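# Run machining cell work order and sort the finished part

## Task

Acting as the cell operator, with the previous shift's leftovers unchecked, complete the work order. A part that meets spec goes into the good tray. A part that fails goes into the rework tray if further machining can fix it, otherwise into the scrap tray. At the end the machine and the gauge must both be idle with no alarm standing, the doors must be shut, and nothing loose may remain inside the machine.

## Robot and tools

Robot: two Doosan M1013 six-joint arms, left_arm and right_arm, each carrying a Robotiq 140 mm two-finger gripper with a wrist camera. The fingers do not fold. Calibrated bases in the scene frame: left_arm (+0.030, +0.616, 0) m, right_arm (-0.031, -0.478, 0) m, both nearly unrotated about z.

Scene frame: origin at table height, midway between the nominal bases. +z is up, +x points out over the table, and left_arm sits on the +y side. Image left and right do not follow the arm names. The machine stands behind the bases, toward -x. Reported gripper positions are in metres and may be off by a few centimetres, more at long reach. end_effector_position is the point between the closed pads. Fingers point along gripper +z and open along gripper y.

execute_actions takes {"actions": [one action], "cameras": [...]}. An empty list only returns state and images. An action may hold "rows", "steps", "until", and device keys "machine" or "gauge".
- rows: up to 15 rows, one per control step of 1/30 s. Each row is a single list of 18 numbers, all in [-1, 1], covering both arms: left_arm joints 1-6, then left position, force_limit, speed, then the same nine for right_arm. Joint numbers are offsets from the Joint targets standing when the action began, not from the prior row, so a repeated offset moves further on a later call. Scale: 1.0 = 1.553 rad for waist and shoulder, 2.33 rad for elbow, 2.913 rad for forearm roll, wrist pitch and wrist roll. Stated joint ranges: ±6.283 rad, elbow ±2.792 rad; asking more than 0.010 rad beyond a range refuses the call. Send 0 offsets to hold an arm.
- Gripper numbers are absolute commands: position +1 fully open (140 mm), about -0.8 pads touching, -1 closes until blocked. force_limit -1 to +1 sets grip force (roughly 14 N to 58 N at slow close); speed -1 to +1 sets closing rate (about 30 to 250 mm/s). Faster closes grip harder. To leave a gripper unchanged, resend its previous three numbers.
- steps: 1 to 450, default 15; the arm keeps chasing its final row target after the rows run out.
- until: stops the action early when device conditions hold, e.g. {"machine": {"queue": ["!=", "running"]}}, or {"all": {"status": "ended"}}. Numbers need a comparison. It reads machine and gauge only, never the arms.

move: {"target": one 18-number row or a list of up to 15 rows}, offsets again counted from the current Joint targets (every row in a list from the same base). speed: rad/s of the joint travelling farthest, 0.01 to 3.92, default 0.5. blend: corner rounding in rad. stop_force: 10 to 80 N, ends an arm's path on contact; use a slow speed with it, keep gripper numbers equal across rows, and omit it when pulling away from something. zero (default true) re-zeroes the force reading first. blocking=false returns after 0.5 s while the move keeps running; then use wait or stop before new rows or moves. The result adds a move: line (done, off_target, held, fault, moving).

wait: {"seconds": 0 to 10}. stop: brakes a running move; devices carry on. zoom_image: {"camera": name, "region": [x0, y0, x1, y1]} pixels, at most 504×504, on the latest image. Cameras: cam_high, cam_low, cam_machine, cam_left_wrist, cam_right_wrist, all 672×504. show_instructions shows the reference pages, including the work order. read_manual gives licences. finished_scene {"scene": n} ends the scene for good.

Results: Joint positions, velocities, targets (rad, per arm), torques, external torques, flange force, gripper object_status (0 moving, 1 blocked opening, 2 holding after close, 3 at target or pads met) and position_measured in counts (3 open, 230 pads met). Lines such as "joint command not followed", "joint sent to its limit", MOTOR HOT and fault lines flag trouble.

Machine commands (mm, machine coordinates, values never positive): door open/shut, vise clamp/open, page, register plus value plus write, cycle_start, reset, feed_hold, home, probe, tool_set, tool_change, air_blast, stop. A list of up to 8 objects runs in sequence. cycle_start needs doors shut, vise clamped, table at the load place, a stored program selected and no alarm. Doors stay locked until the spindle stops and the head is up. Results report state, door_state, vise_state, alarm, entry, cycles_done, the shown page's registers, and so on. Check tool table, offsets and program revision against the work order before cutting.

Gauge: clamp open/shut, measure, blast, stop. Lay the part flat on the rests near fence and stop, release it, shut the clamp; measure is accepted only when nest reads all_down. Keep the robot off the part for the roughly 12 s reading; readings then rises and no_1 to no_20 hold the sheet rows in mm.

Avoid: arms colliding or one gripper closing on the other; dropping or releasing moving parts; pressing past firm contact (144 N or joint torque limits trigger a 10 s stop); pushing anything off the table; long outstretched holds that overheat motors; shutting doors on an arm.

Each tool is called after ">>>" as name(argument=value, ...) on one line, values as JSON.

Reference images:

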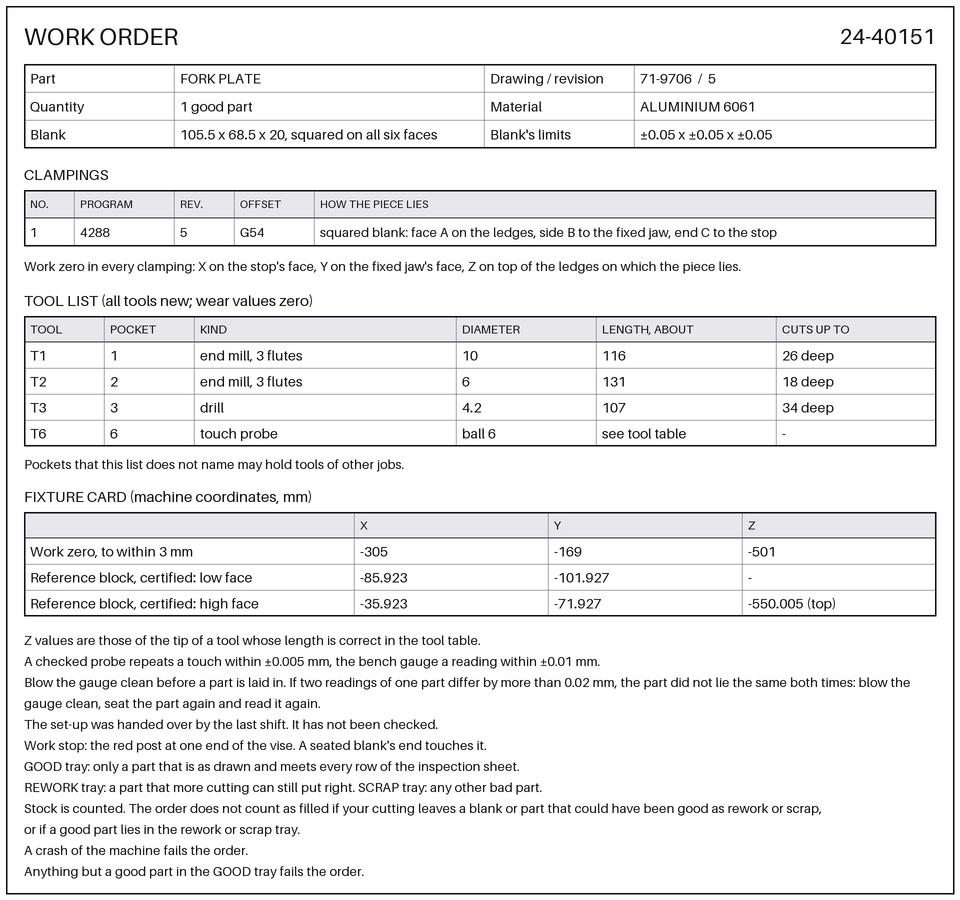

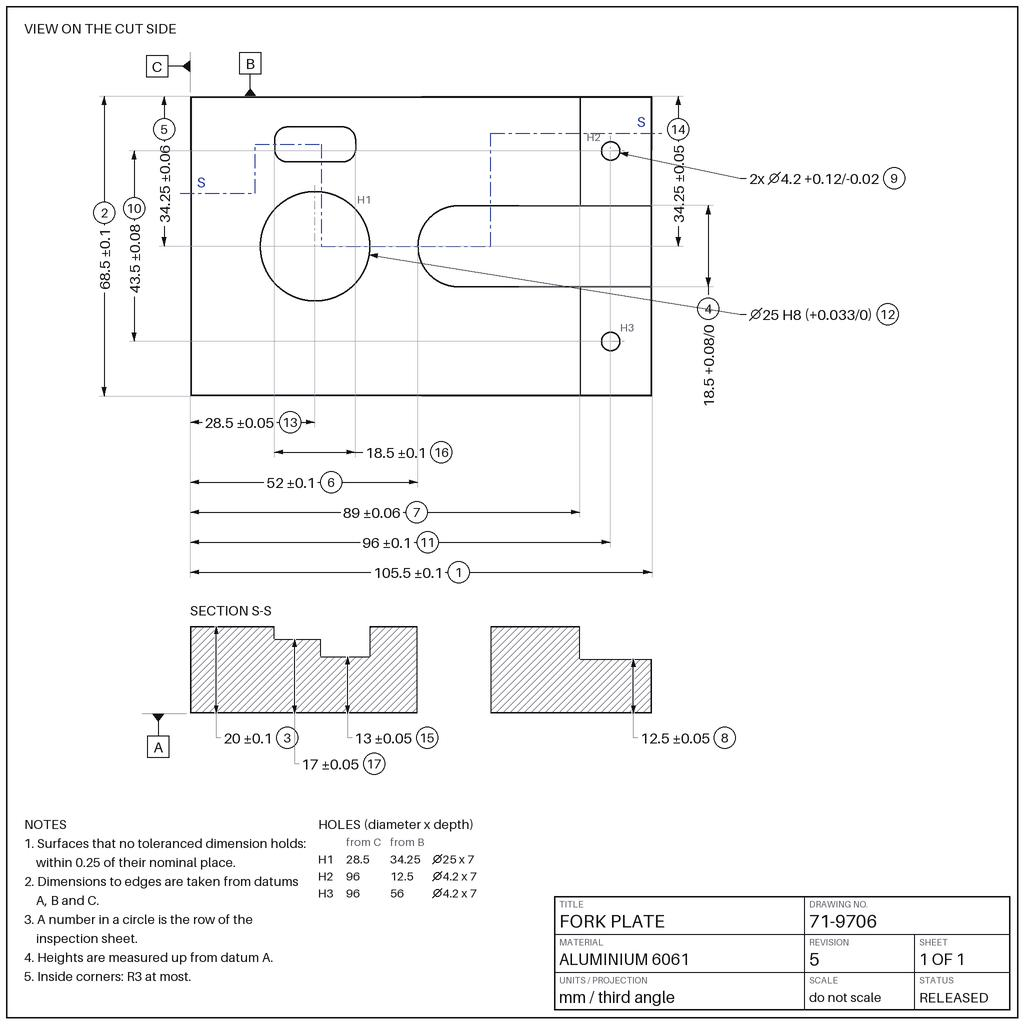

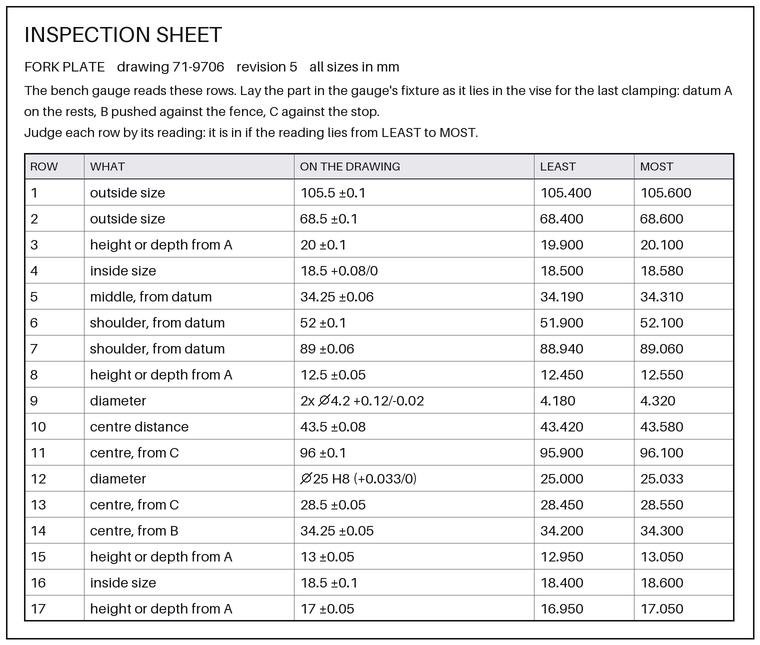

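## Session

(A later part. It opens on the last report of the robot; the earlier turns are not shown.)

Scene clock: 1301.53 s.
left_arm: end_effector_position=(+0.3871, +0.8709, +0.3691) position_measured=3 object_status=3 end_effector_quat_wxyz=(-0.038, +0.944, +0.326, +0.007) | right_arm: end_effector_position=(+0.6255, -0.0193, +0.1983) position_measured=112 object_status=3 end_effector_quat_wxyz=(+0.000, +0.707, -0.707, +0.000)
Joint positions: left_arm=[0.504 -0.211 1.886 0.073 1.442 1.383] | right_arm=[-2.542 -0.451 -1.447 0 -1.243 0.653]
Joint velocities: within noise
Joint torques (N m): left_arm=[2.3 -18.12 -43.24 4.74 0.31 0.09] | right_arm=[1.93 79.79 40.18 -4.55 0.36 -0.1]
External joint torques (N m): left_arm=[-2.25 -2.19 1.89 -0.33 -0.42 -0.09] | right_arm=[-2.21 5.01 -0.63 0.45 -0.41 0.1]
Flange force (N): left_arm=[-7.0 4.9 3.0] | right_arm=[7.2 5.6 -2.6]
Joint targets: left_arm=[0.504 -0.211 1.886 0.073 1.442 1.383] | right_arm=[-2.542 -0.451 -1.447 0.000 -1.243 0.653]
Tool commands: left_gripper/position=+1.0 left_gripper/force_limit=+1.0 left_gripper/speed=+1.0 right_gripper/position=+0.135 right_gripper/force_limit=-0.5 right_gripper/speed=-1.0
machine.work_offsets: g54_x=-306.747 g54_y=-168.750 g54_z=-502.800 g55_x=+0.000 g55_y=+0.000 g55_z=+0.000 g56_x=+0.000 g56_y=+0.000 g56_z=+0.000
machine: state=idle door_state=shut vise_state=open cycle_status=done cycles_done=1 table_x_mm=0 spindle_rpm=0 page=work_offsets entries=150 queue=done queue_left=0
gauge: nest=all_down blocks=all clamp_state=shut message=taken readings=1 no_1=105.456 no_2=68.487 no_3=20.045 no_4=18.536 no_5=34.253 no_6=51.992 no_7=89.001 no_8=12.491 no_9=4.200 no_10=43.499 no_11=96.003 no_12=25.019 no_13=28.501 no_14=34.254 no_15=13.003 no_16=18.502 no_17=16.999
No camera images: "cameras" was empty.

>>> execute_actions(actions=[{"gauge":{"clamp":"open"},"steps":120,"until":{"gauge":{"clamp_state":"open"}}}], cameras=[])

>>> move(target=[[0,0,0,0,0,0,1,1,1,-0.0014,0.0084,-0.0070,0,0.001,-0.0005,0.135,-0.5,-1],[0,0,0,0,0,0,1,1,1,-0.0014,-0.0354,-0.0496,0,0.0583,-0.0005,0.135,-0.5,-1]], speed=[0.1,0.1], stop_force=20, cameras=["cam_right_wrist","cam_high"])

Scene clock: 1324.47 s.
left_arm: end_effector_position=(+0.3871, +0.8709, +0.3691) position_measured=3 object_status=3 end_effector_quat_wxyz=(-0.038, +0.944, +0.326, +0.007) | right_arm: end_effector_position=(+0.6255, -0.0193, +0.1983) position_measured=112 object_status=3 end_effector_quat_wxyz=(+0.000, +0.707, -0.707, +0.000)
Joint positions: left_arm=[0.504 -0.211 1.886 0.073 1.442 1.383] | right_arm=[-2.542 -0.451 -1.447 0 -1.243 0.653]
Joint velocities: within noise
Joint torques (N m): left_arm=[2.49 -18.24 -43.2 4.68 0.3 0.12] | right_arm=[1.56 79.85 39.69 -4.51 0.32 -0.09]
External joint torques (N m): left_arm=[-2.53 -1.55 1.98 -0.28 -0.42 -0.12] | right_arm=[-1.84 4.94 -0.15 0.41 -0.36 0.09]
Flange force (N): left_arm=[-6.2 5.8 3.2] | right_arm=[6.1 4.9 -3.0]
Joint targets: left_arm=[0.504 -0.211 1.886 0.073 1.442 1.383] | right_arm=[-2.542 -0.451 -1.447 0.000 -1.243 0.653]
Tool commands: left_gripper/position=+1.0 left_gripper/force_limit=+1.0 left_gripper/speed=+1.0 right_gripper/position=+0.135 right_gripper/force_limit=-0.5 right_gripper/speed=-1.0
machine.work_offsets: g54_x=-306.747 g54_y=-168.750 g54_z=-502.800 g55_x=+0.000 g55_y=+0.000 g55_z=+0.000 g56_x=+0.000 g56_y=+0.000 g56_z=+0.000
machine: state=idle door_state=shut vise_state=open cycle_status=done cycles_done=1 table_x_mm=0 spindle_rpm=0 page=work_offsets entries=150 queue=done queue_left=0
gauge: nest=all_down blocks=all clamp_state=open message=taken readings=1 no_1=105.456 no_2=68.487 no_3=20.045 no_4=18.536 no_5=34.253 no_6=51.992 no_7=89.001 no_8=12.491 no_9=4.200 no_10=43.499 no_11=96.003 no_12=25.019 no_13=28.501 no_14=34.254 no_15=13.003 no_16=18.502 no_17=16.999
No camera images: "cameras" was empty.

Scene clock: 1327.27 s.
left_arm: end_effector_position=(+0.3871, +0.8709, +0.3691) position_measured=3 object_status=3 end_effector_quat_wxyz=(-0.038, +0.944, +0.326, +0.007) | right_arm: end_effector_position=(+0.6200, -0.0256, +0.0954) position_measured=112 object_status=3 end_effector_quat_wxyz=(+0.000, +0.707, -0.708, +0.000)
Joint positions: left_arm=[0.504 -0.211 1.886 0.073 1.442 1.383] | right_arm=[-2.544 -0.506 -1.562 0 -1.073 0.652]
Joint velocities: within noise
Joint torques (N m): left_arm=[2.51 -17.84 -43.36 4.73 0.3 0.1] | right_arm=[1.86 82.28 36.95 -4.26 0.39 -0.1]
External joint torques (N m): left_arm=[-2.49 -2.31 2.07 -0.32 -0.41 -0.11] | right_arm=[-2.15 4.76 -0.18 0.44 -0.43 0.1]
Flange force (N): left_arm=[-7.6 5.5 3.1] | right_arm=[5.9 4.0 -4.2]
Joint targets: left_arm=[0.504 -0.211 1.886 0.073 1.442 1.383] | right_arm=[-2.544 -0.506 -1.562 0.000 -1.073 0.652]
machine.work_offsets: g54_x=-306.747 g54_y=-168.750 g54_z=-502.800 g55_x=+0.000 g55_y=+0.000 g55_z=+0.000 g56_x=+0.000 g56_y=+0.000 g56_z=+0.000
machine: state=idle door_state=shut vise_state=open cycle_status=done cycles_done=1 table_x_mm=0 spindle_rpm=0 page=work_offsets entries=150 queue=done queue_left=0
gauge: nest=all_down blocks=all clamp_state=open message=taken readings=1 no_1=105.456 no_2=68.487 no_3=20.045 no_4=18.536 no_5=34.253 no_6=51.992 no_7=89.001 no_8=12.491 no_9=4.200 no_10=43.499 no_11=96.003 no_12=25.019 no_13=28.501 no_14=34.254 no_15=13.003 no_16=18.502 no_17=16.999
move: done
Images, in order (width x height): cam_high 672x504, cam_right_wrist 672x504.

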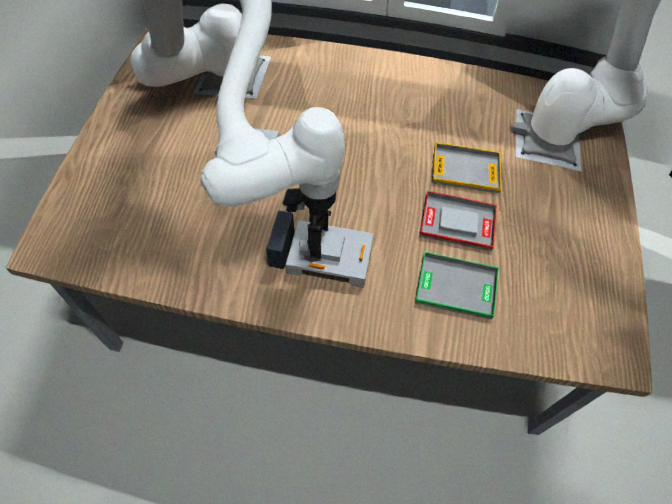

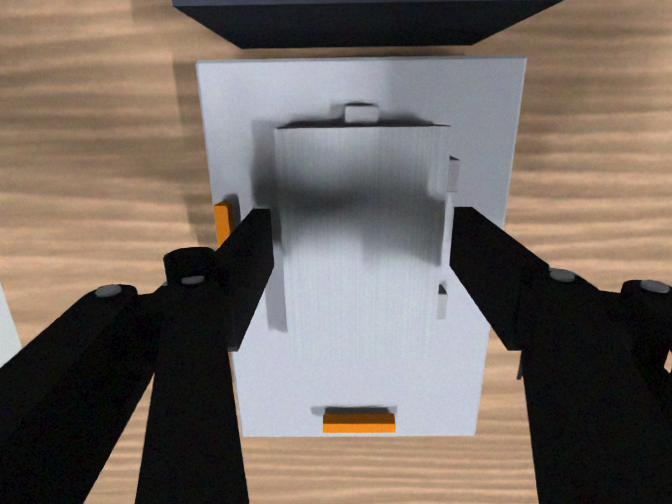

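Good. Grip and lift.

>>> execute_actions(actions=[{"rows":[[0,0,0,0,0,0,1,1,1,0,0,0,0,0,0,-1,-0.2,-1]],"steps":55}], cameras=["cam_right_wrist"])

Scene clock: 1332.80 s.
left_arm: end_effector_position=(+0.3871, +0.8709, +0.3691) position_measured=3 object_status=3 end_effector_quat_wxyz=(-0.038, +0.944, +0.326, +0.007) | right_arm: end_effector_position=(+0.6200, -0.0256, +0.0954) position_measured=127 object_status=2 end_effector_quat_wxyz=(+0.000, +0.707, -0.708, +0.000)
Joint positions: left_arm=[0.504 -0.211 1.886 0.073 1.442 1.383] | right_arm=[-2.544 -0.506 -1.562 0 -1.073 0.652]
Joint velocities: within noise
Joint torques (N m): left_arm=[2.45 -18.15 -43.32 4.71 0.28 0.11] | right_arm=[0.96 73.71 33.23 -4.33 1.51 0.05]
External joint torques (N m): left_arm=[-2.39 -2.24 1.96 -0.29 -0.38 -0.11] | right_arm=[-1.24 13.19 3.43 0.52 -1.55 -0.05]
Flange force (N): left_arm=[-7.3 5.3 3.0] | right_arm=[6.7 6.8 -15.3]
Joint targets: left_arm=[0.504 -0.211 1.886 0.073 1.442 1.383] | right_arm=[-2.544 -0.506 -1.562 0.000 -1.073 0.652]
machine.work_offsets: g54_x=-306.747 g54_y=-168.750 g54_z=-502.800 g55_x=+0.000 g55_y=+0.000 g55_z=+0.000 g56_x=+0.000 g56_y=+0.000 g56_z=+0.000
machine: state=idle door_state=shut vise_state=open cycle_status=done cycles_done=1 table_x_mm=0 spindle_rpm=0 page=work_offsets entries=150 queue=done queue_left=0
gauge: nest=all_down blocks=all clamp_state=open message=taken readings=1 no_1=105.456 no_2=68.487 no_3=20.045 no_4=18.536 no_5=34.253 no_6=51.992 no_7=89.001 no_8=12.491 no_9=4.200 no_10=43.499 no_11=96.003 no_12=25.019 no_13=28.501 no_14=34.254 no_15=13.003 no_16=18.502 no_17=16.999
Images, in order (width x height): cam_right_wrist 672x504.

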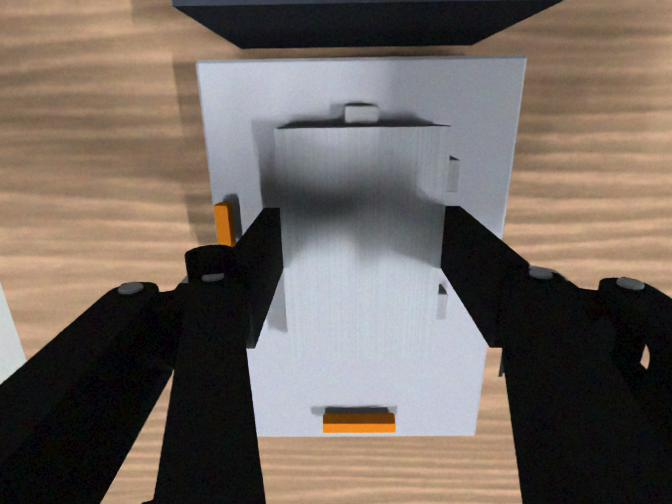

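>>> move(target=[[0,0,0,0,0,0,1,1,1,0,0.011,0.0107,0,-0.0143,0,-1,-0.2,-1],[0,0,0,0,0,0,1,1,1,0,0.0438,0.0426,0,-0.0573,0,-1,-0.2,-1],[0,0,0,0,0,0,1,1,1,0.1178,-0.1088,0.2828,0,-0.1686,0.0628,-1,-0.2,-1],[0,0,0,0,0,0,1,1,1,0.1719,-0.2653,0.3545,0,-0.1425,0.0913,-1,-0.2,-1]], speed=[0.04,0.15,0.5,0.4], blend=[0,0.03,0.05,0], cameras=["cam_right_wrist","cam_high","cam_low"])

Scene clock: 1348.80 s.
left_arm: end_effector_position=(+0.3871, +0.8709, +0.3691) position_measured=3 object_status=3 end_effector_quat_wxyz=(-0.038, +0.944, +0.326, +0.007) | right_arm: end_effector_position=(+0.6343, +0.3346, +0.1498) position_measured=127 object_status=2 end_effector_quat_wxyz=(+0.001, +0.707, -0.707, +0.000)
Joint positions: left_arm=[0.504 -0.211 1.886 0.073 1.442 1.383] | right_arm=[-2.277 -0.918 -0.736 0 -1.488 0.918]
Joint velocities: within noise
Joint torques (N m): left_arm=[2.43 -18.57 -43.34 4.75 0.3 0.14] | right_arm=[2.1 122.29 44.88 -4.82 0.42 -0.11]
External joint torques (N m): left_arm=[-2.38 -1.76 1.99 -0.34 -0.41 -0.14] | right_arm=[-2.51 2.14 -3 0.48 -0.47 0.11]
Flange force (N): left_arm=[-6.5 5.4 3.2] | right_arm=[15.1 9.4 3.1]
Joint targets: left_arm=[0.504 -0.211 1.886 0.073 1.442 1.383] | right_arm=[-2.277 -0.918 -0.736 0.000 -1.488 0.918]
machine.work_offsets: g54_x=-306.747 g54_y=-168.750 g54_z=-502.800 g55_x=+0.000 g55_y=+0.000 g55_z=+0.000 g56_x=+0.000 g56_y=+0.000 g56_z=+0.000
machine: state=idle door_state=shut vise_state=open cycle_status=done cycles_done=1 table_x_mm=0 spindle_rpm=0 page=work_offsets entries=150 queue=done queue_left=0
gauge: nest=all_up blocks=free clamp_state=open message=taken readings=1 no_1=105.456 no_2=68.487 no_3=20.045 no_4=18.536 no_5=34.253 no_6=51.992 no_7=89.001 no_8=12.491 no_9=4.200 no_10=43.499 no_11=96.003 no_12=25.019 no_13=28.501 no_14=34.254 no_15=13.003 no_16=18.502 no_17=16.999
move: done
Images, in order (width x height): cam_high 672x504, cam_low 672x504, cam_right_wrist 672x504.

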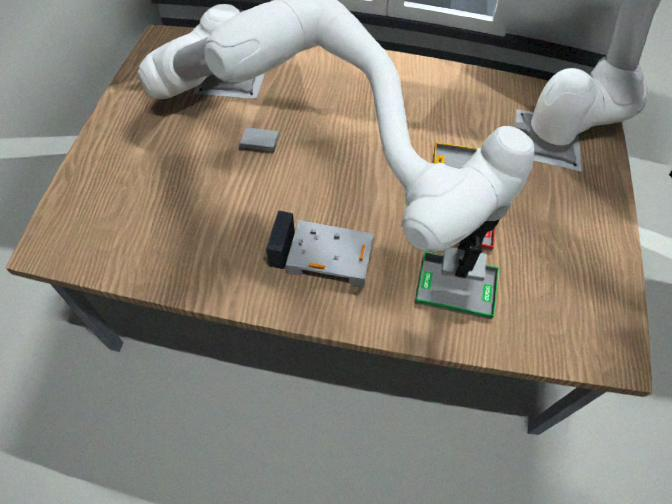

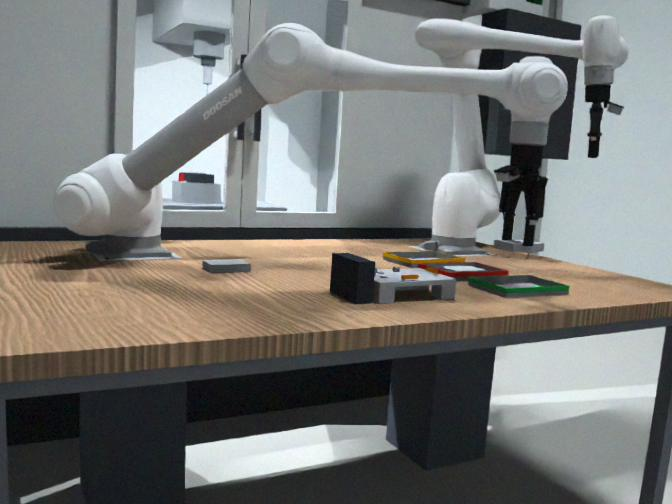

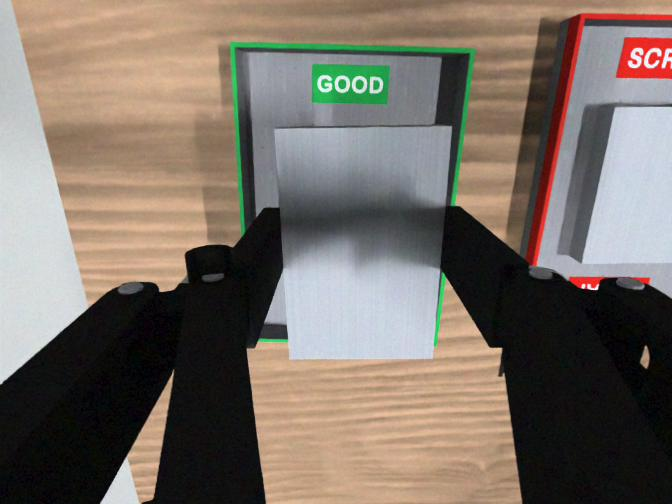

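>>> move(target=[0,0,0,0,0,0,1,1,1,0.0006,-0.0341,-0.0265,0,0.0395,0.0005,-1,-0.2,-1], speed=0.12, cameras=["cam_right_wrist","cam_high"])

>>> move(target=[0,0,0,0,0,0,1,1,1,0,-0.006,-0.0079,0,0.0095,0,-1,-0.2,-1], speed=0.012, stop_force=12, cameras=["cam_right_wrist","cam_high"])

Scene clock: 1373.13 s.
left_arm: end_effector_position=(+0.3871, +0.8709, +0.3691) position_measured=3 object_status=3 end_effector_quat_wxyz=(-0.038, +0.944, +0.326, +0.007) | right_arm: end_effector_position=(+0.6398, +0.3435, +0.0597) position_measured=127 object_status=2 end_effector_quat_wxyz=(+0.000, +0.707, -0.707, +0.000)
Joint positions: left_arm=[0.504 -0.211 1.886 0.073 1.442 1.383] | right_arm=[-2.276 -0.971 -0.798 0 -1.373 0.919]
Joint velocities: within noise
Joint torques (N m): left_arm=[2.23 -18.45 -43.32 4.72 0.33 0.16] | right_arm=[1.68 124.64 43.6 -4.72 0.39 -0.11]
External joint torques (N m): left_arm=[-2.2 -1.77 1.98 -0.31 -0.44 -0.17] | right_arm=[-2.02 2.22 -2.46 0.46 -0.44 0.11]
Flange force (N): left_arm=[-6.5 5.1 3.2] | right_arm=[12.3 7.7 0.8]
Joint targets: left_arm=[0.504 -0.211 1.886 0.073 1.442 1.383] | right_arm=[-2.276 -0.971 -0.798 0.000 -1.373 0.919]
machine.work_offsets: g54_x=-306.747 g54_y=-168.750 g54_z=-502.800 g55_x=+0.000 g55_y=+0.000 g55_z=+0.000 g56_x=+0.000 g56_y=+0.000 g56_z=+0.000
machine: state=idle door_state=shut vise_state=open cycle_status=done cycles_done=1 table_x_mm=0 spindle_rpm=0 page=work_offsets entries=150 queue=done queue_left=0
gauge: nest=all_up blocks=free clamp_state=open message=taken readings=1 no_1=105.456 no_2=68.487 no_3=20.045 no_4=18.536 no_5=34.253 no_6=51.992 no_7=89.001 no_8=12.491 no_9=4.200 no_10=43.499 no_11=96.003 no_12=25.019 no_13=28.501 no_14=34.254 no_15=13.003 no_16=18.502 no_17=16.999
move: done
Images, in order (width x height): cam_high 672x504, cam_right_wrist 672x504.

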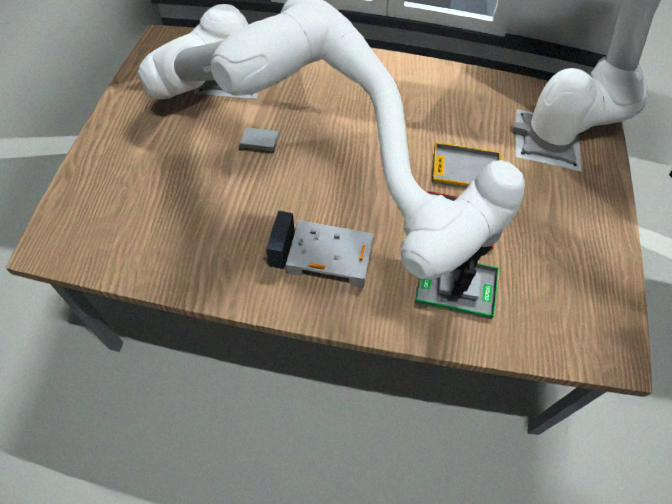

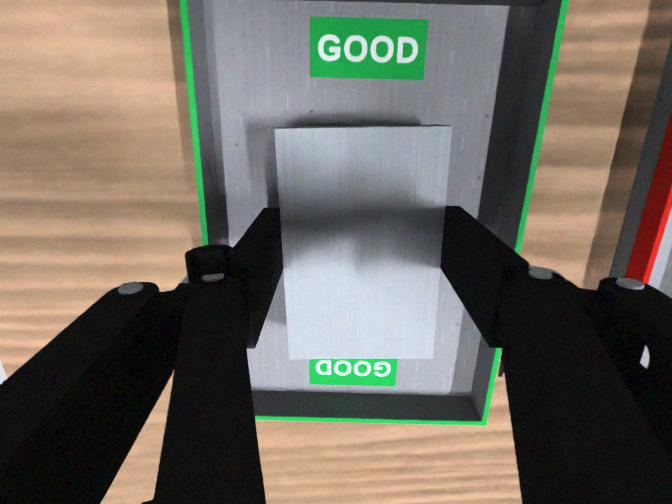

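Scene clock: 1375.03 s.
left_arm: end_effector_position=(+0.3871, +0.8709, +0.3691) position_measured=3 object_status=3 end_effector_quat_wxyz=(-0.038, +0.944, +0.326, +0.007) | right_arm: end_effector_position=(+0.6398, +0.3435, +0.0488) position_measured=127 object_status=2 end_effector_quat_wxyz=(+0.000, +0.707, -0.707, +0.000)
Joint positions: left_arm=[0.504 -0.211 1.886 0.073 1.442 1.383] | right_arm=[-2.276 -0.976 -0.808 0 -1.358 0.919]
Joint velocities: within noise
Joint torques (N m): left_arm=[2.67 -18.26 -43.31 4.73 0.34 0.12] | right_arm=[2.53 100.46 32.81 -4.74 2.84 -0.09]
External joint torques (N m): left_arm=[-2.64 -1.97 1.98 -0.32 -0.45 -0.12] | right_arm=[-2.86 26.86 8.33 0.48 -2.89 0.09]
Flange force (N): left_arm=[-7.0 5.9 3.1] | right_arm=[15.1 8.9 -24.3]
Joint targets: left_arm=[0.504 -0.211 1.886 0.073 1.442 1.383] | right_arm=[-2.276 -0.976 -0.808 0.000 -1.358 0.919]
machine.work_offsets: g54_x=-306.747 g54_y=-168.750 g54_z=-502.800 g55_x=+0.000 g55_y=+0.000 g55_z=+0.000 g56_x=+0.000 g56_y=+0.000 g56_z=+0.000
machine: state=idle door_state=shut vise_state=open cycle_status=done cycles_done=1 table_x_mm=0 spindle_rpm=0 page=work_offsets entries=150 queue=done queue_left=0
gauge: nest=all_up blocks=free clamp_state=open message=taken readings=1 no_1=105.456 no_2=68.487 no_3=20.045 no_4=18.536 no_5=34.253 no_6=51.992 no_7=89.001 no_8=12.491 no_9=4.200 no_10=43.499 no_11=96.003 no_12=25.019 no_13=28.501 no_14=34.254 no_15=13.003 no_16=18.502 no_17=16.999
move: contact (right_arm); right_arm: the wrist pitch is farthest, 0.013 rad from its target
Images, in order (width x height): cam_high 672x504, cam_right_wrist 672x504.

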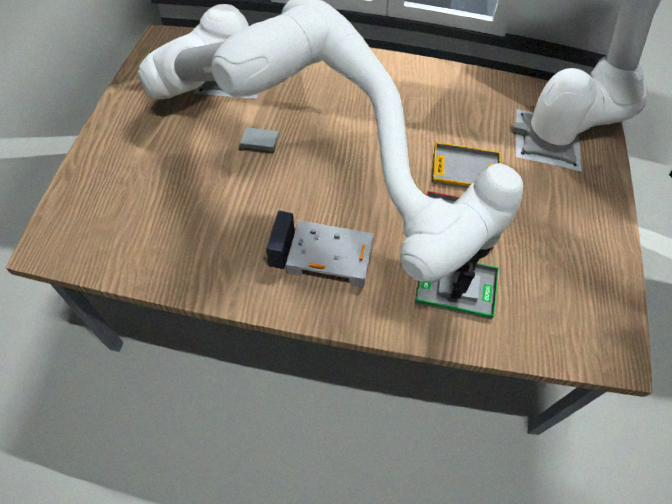

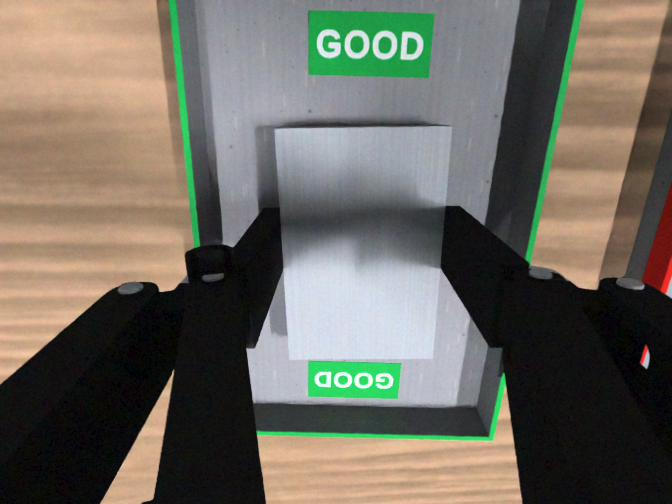

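>>> execute_actions(actions=[{"rows":[[0,0,0,0,0,0,1,1,1,0,0,0,0,0,0,0.135,-0.5,-1]],"steps":25}], cameras=[])

>>> move(target=[[0,0,0,0,0,0,1,1,1,0,0.0119,0.0123,0,-0.0171,0,0.135,-0.5,-1],[0,0,0,0,0,0,1,1,1,0,0.0393,0.0321,0,-0.0455,0,0.135,-0.5,-1],[0,0,0,0,0,0,1,1,1,0.05,0.25,-0.15,0,-0.04,0.0267,0.135,-0.5,-1]], speed=[0.05,0.2,0.4], cameras=["cam_right_wrist","cam_high","cam_machine"])

Scene clock: 1385.97 s.
left_arm: end_effector_position=(+0.3871, +0.8709, +0.3691) position_measured=3 object_status=3 end_effector_quat_wxyz=(-0.038, +0.944, +0.326, +0.007) | right_arm: end_effector_position=(+0.6398, +0.3435, +0.0487) position_measured=112 object_status=3 end_effector_quat_wxyz=(+0.000, +0.707, -0.707, +0.000)
Joint positions: left_arm=[0.504 -0.211 1.886 0.073 1.442 1.383] | right_arm=[-2.276 -0.976 -0.808 0 -1.358 0.919]
Joint velocities: within noise
Joint torques (N m): left_arm=[2.51 -18.49 -43.46 4.75 0.28 0.13] | right_arm=[2.15 120.93 41.34 -4.61 0.33 -0.13]
External joint torques (N m): left_arm=[-2.54 -1.35 2.22 -0.35 -0.39 -0.13] | right_arm=[-2.45 5.43 -0.62 0.4 -0.39 0.14]
Flange force (N): left_arm=[-6.2 5.9 3.6] | right_arm=[11.9 6.9 -2.5]
Joint targets: left_arm=[0.504 -0.211 1.886 0.073 1.442 1.383] | right_arm=[-2.276 -0.976 -0.808 0.000 -1.358 0.919]
machine.work_offsets: g54_x=-306.747 g54_y=-168.750 g54_z=-502.800 g55_x=+0.000 g55_y=+0.000 g55_z=+0.000 g56_x=+0.000 g56_y=+0.000 g56_z=+0.000
machine: state=idle door_state=shut vise_state=open cycle_status=done cycles_done=1 table_x_mm=0 spindle_rpm=0 page=work_offsets entries=150 queue=done queue_left=0
gauge: nest=all_up blocks=free clamp_state=open message=taken readings=1 no_1=105.456 no_2=68.487 no_3=20.045 no_4=18.536 no_5=34.253 no_6=51.992 no_7=89.001 no_8=12.491 no_9=4.200 no_10=43.499 no_11=96.003 no_12=25.019 no_13=28.501 no_14=34.254 no_15=13.003 no_16=18.502 no_17=16.999
No camera images: "cameras" was empty.

Scene clock: 1389.03 s.
left_arm: end_effector_position=(+0.3871, +0.8709, +0.3691) position_measured=3 object_status=3 end_effector_quat_wxyz=(-0.038, +0.944, +0.326, +0.007) | right_arm: end_effector_position=(+0.4701, +0.2325, +0.2397) position_measured=112 object_status=3 end_effector_quat_wxyz=(+0.038, +0.706, -0.707, +0.008)
Joint positions: left_arm=[0.504 -0.211 1.886 0.073 1.442 1.383] | right_arm=[-2.199 -0.588 -1.158 0 -1.474 0.997]
Joint velocities: within noise
Joint torques (N m): left_arm=[2.52 -18.39 -43.34 4.71 0.27 0.15] | right_arm=[2.14 94.22 40.98 -4.72 0.09 -0.1]
External joint torques (N m): left_arm=[-2.51 -1.79 1.97 -0.3 -0.39 -0.15] | right_arm=[-2.43 4.39 0.01 0.46 -0.36 0.1]
Flange force (N): left_arm=[-6.6 5.8 3.1] | right_arm=[7.4 2.1 -1.4]
Joint targets: left_arm=[0.504 -0.211 1.886 0.073 1.442 1.383] | right_arm=[-2.199 -0.588 -1.158 0.000 -1.474 0.997]
machine.work_offsets: g54_x=-306.747 g54_y=-168.750 g54_z=-502.800 g55_x=+0.000 g55_y=+0.000 g55_z=+0.000 g56_x=+0.000 g56_y=+0.000 g56_z=+0.000
machine: state=idle door_state=shut vise_state=open cycle_status=done cycles_done=1 table_x_mm=0 spindle_rpm=0 page=work_offsets entries=150 queue=done queue_left=0
gauge: nest=all_up blocks=free clamp_state=open message=taken readings=1 no_1=105.456 no_2=68.487 no_3=20.045 no_4=18.536 no_5=34.253 no_6=51.992 no_7=89.001 no_8=12.491 no_9=4.200 no_10=43.499 no_11=96.003 no_12=25.019 no_13=28.501 no_14=34.254 no_15=13.003 no_16=18.502 no_17=16.999
move: done
Images, in order (width x height): cam_high 672x504, cam_machine 672x504, cam_right_wrist 672x504.

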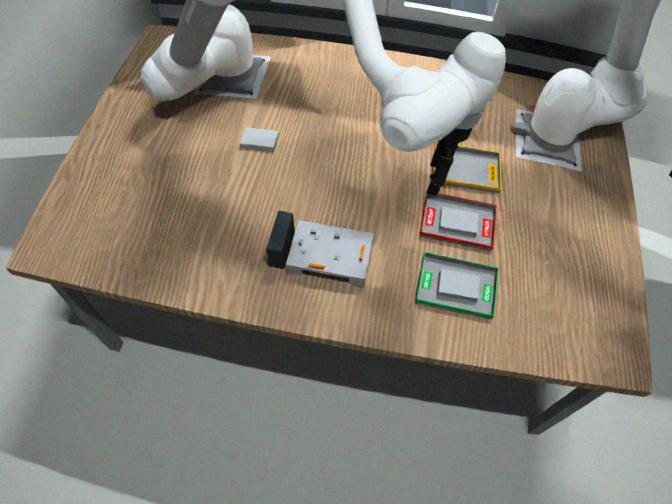

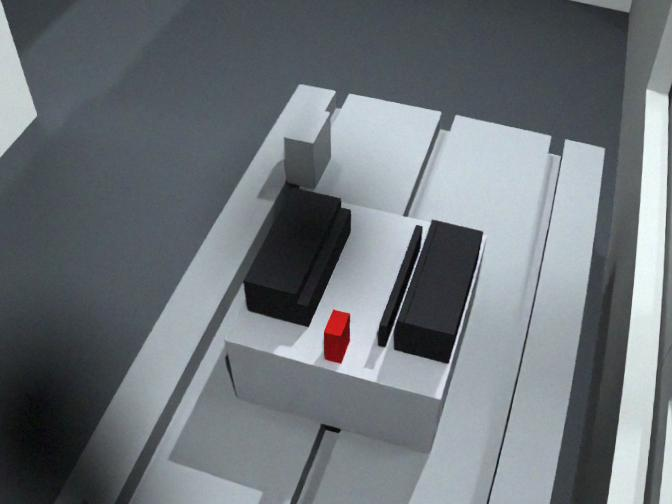

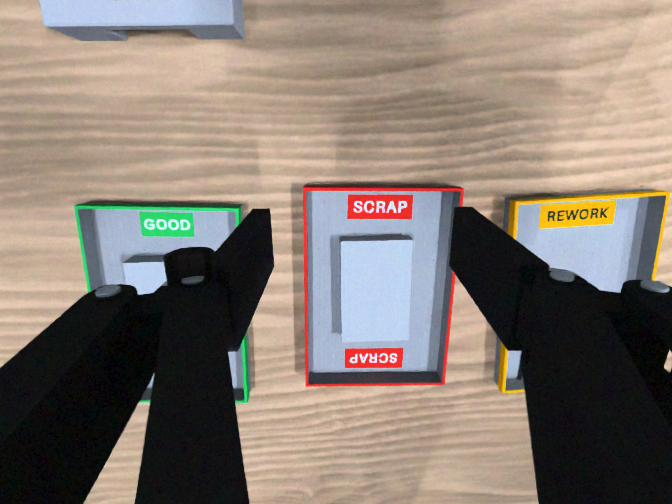

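>>> finished_scene(scene=2)

The scene is finished: the task was done.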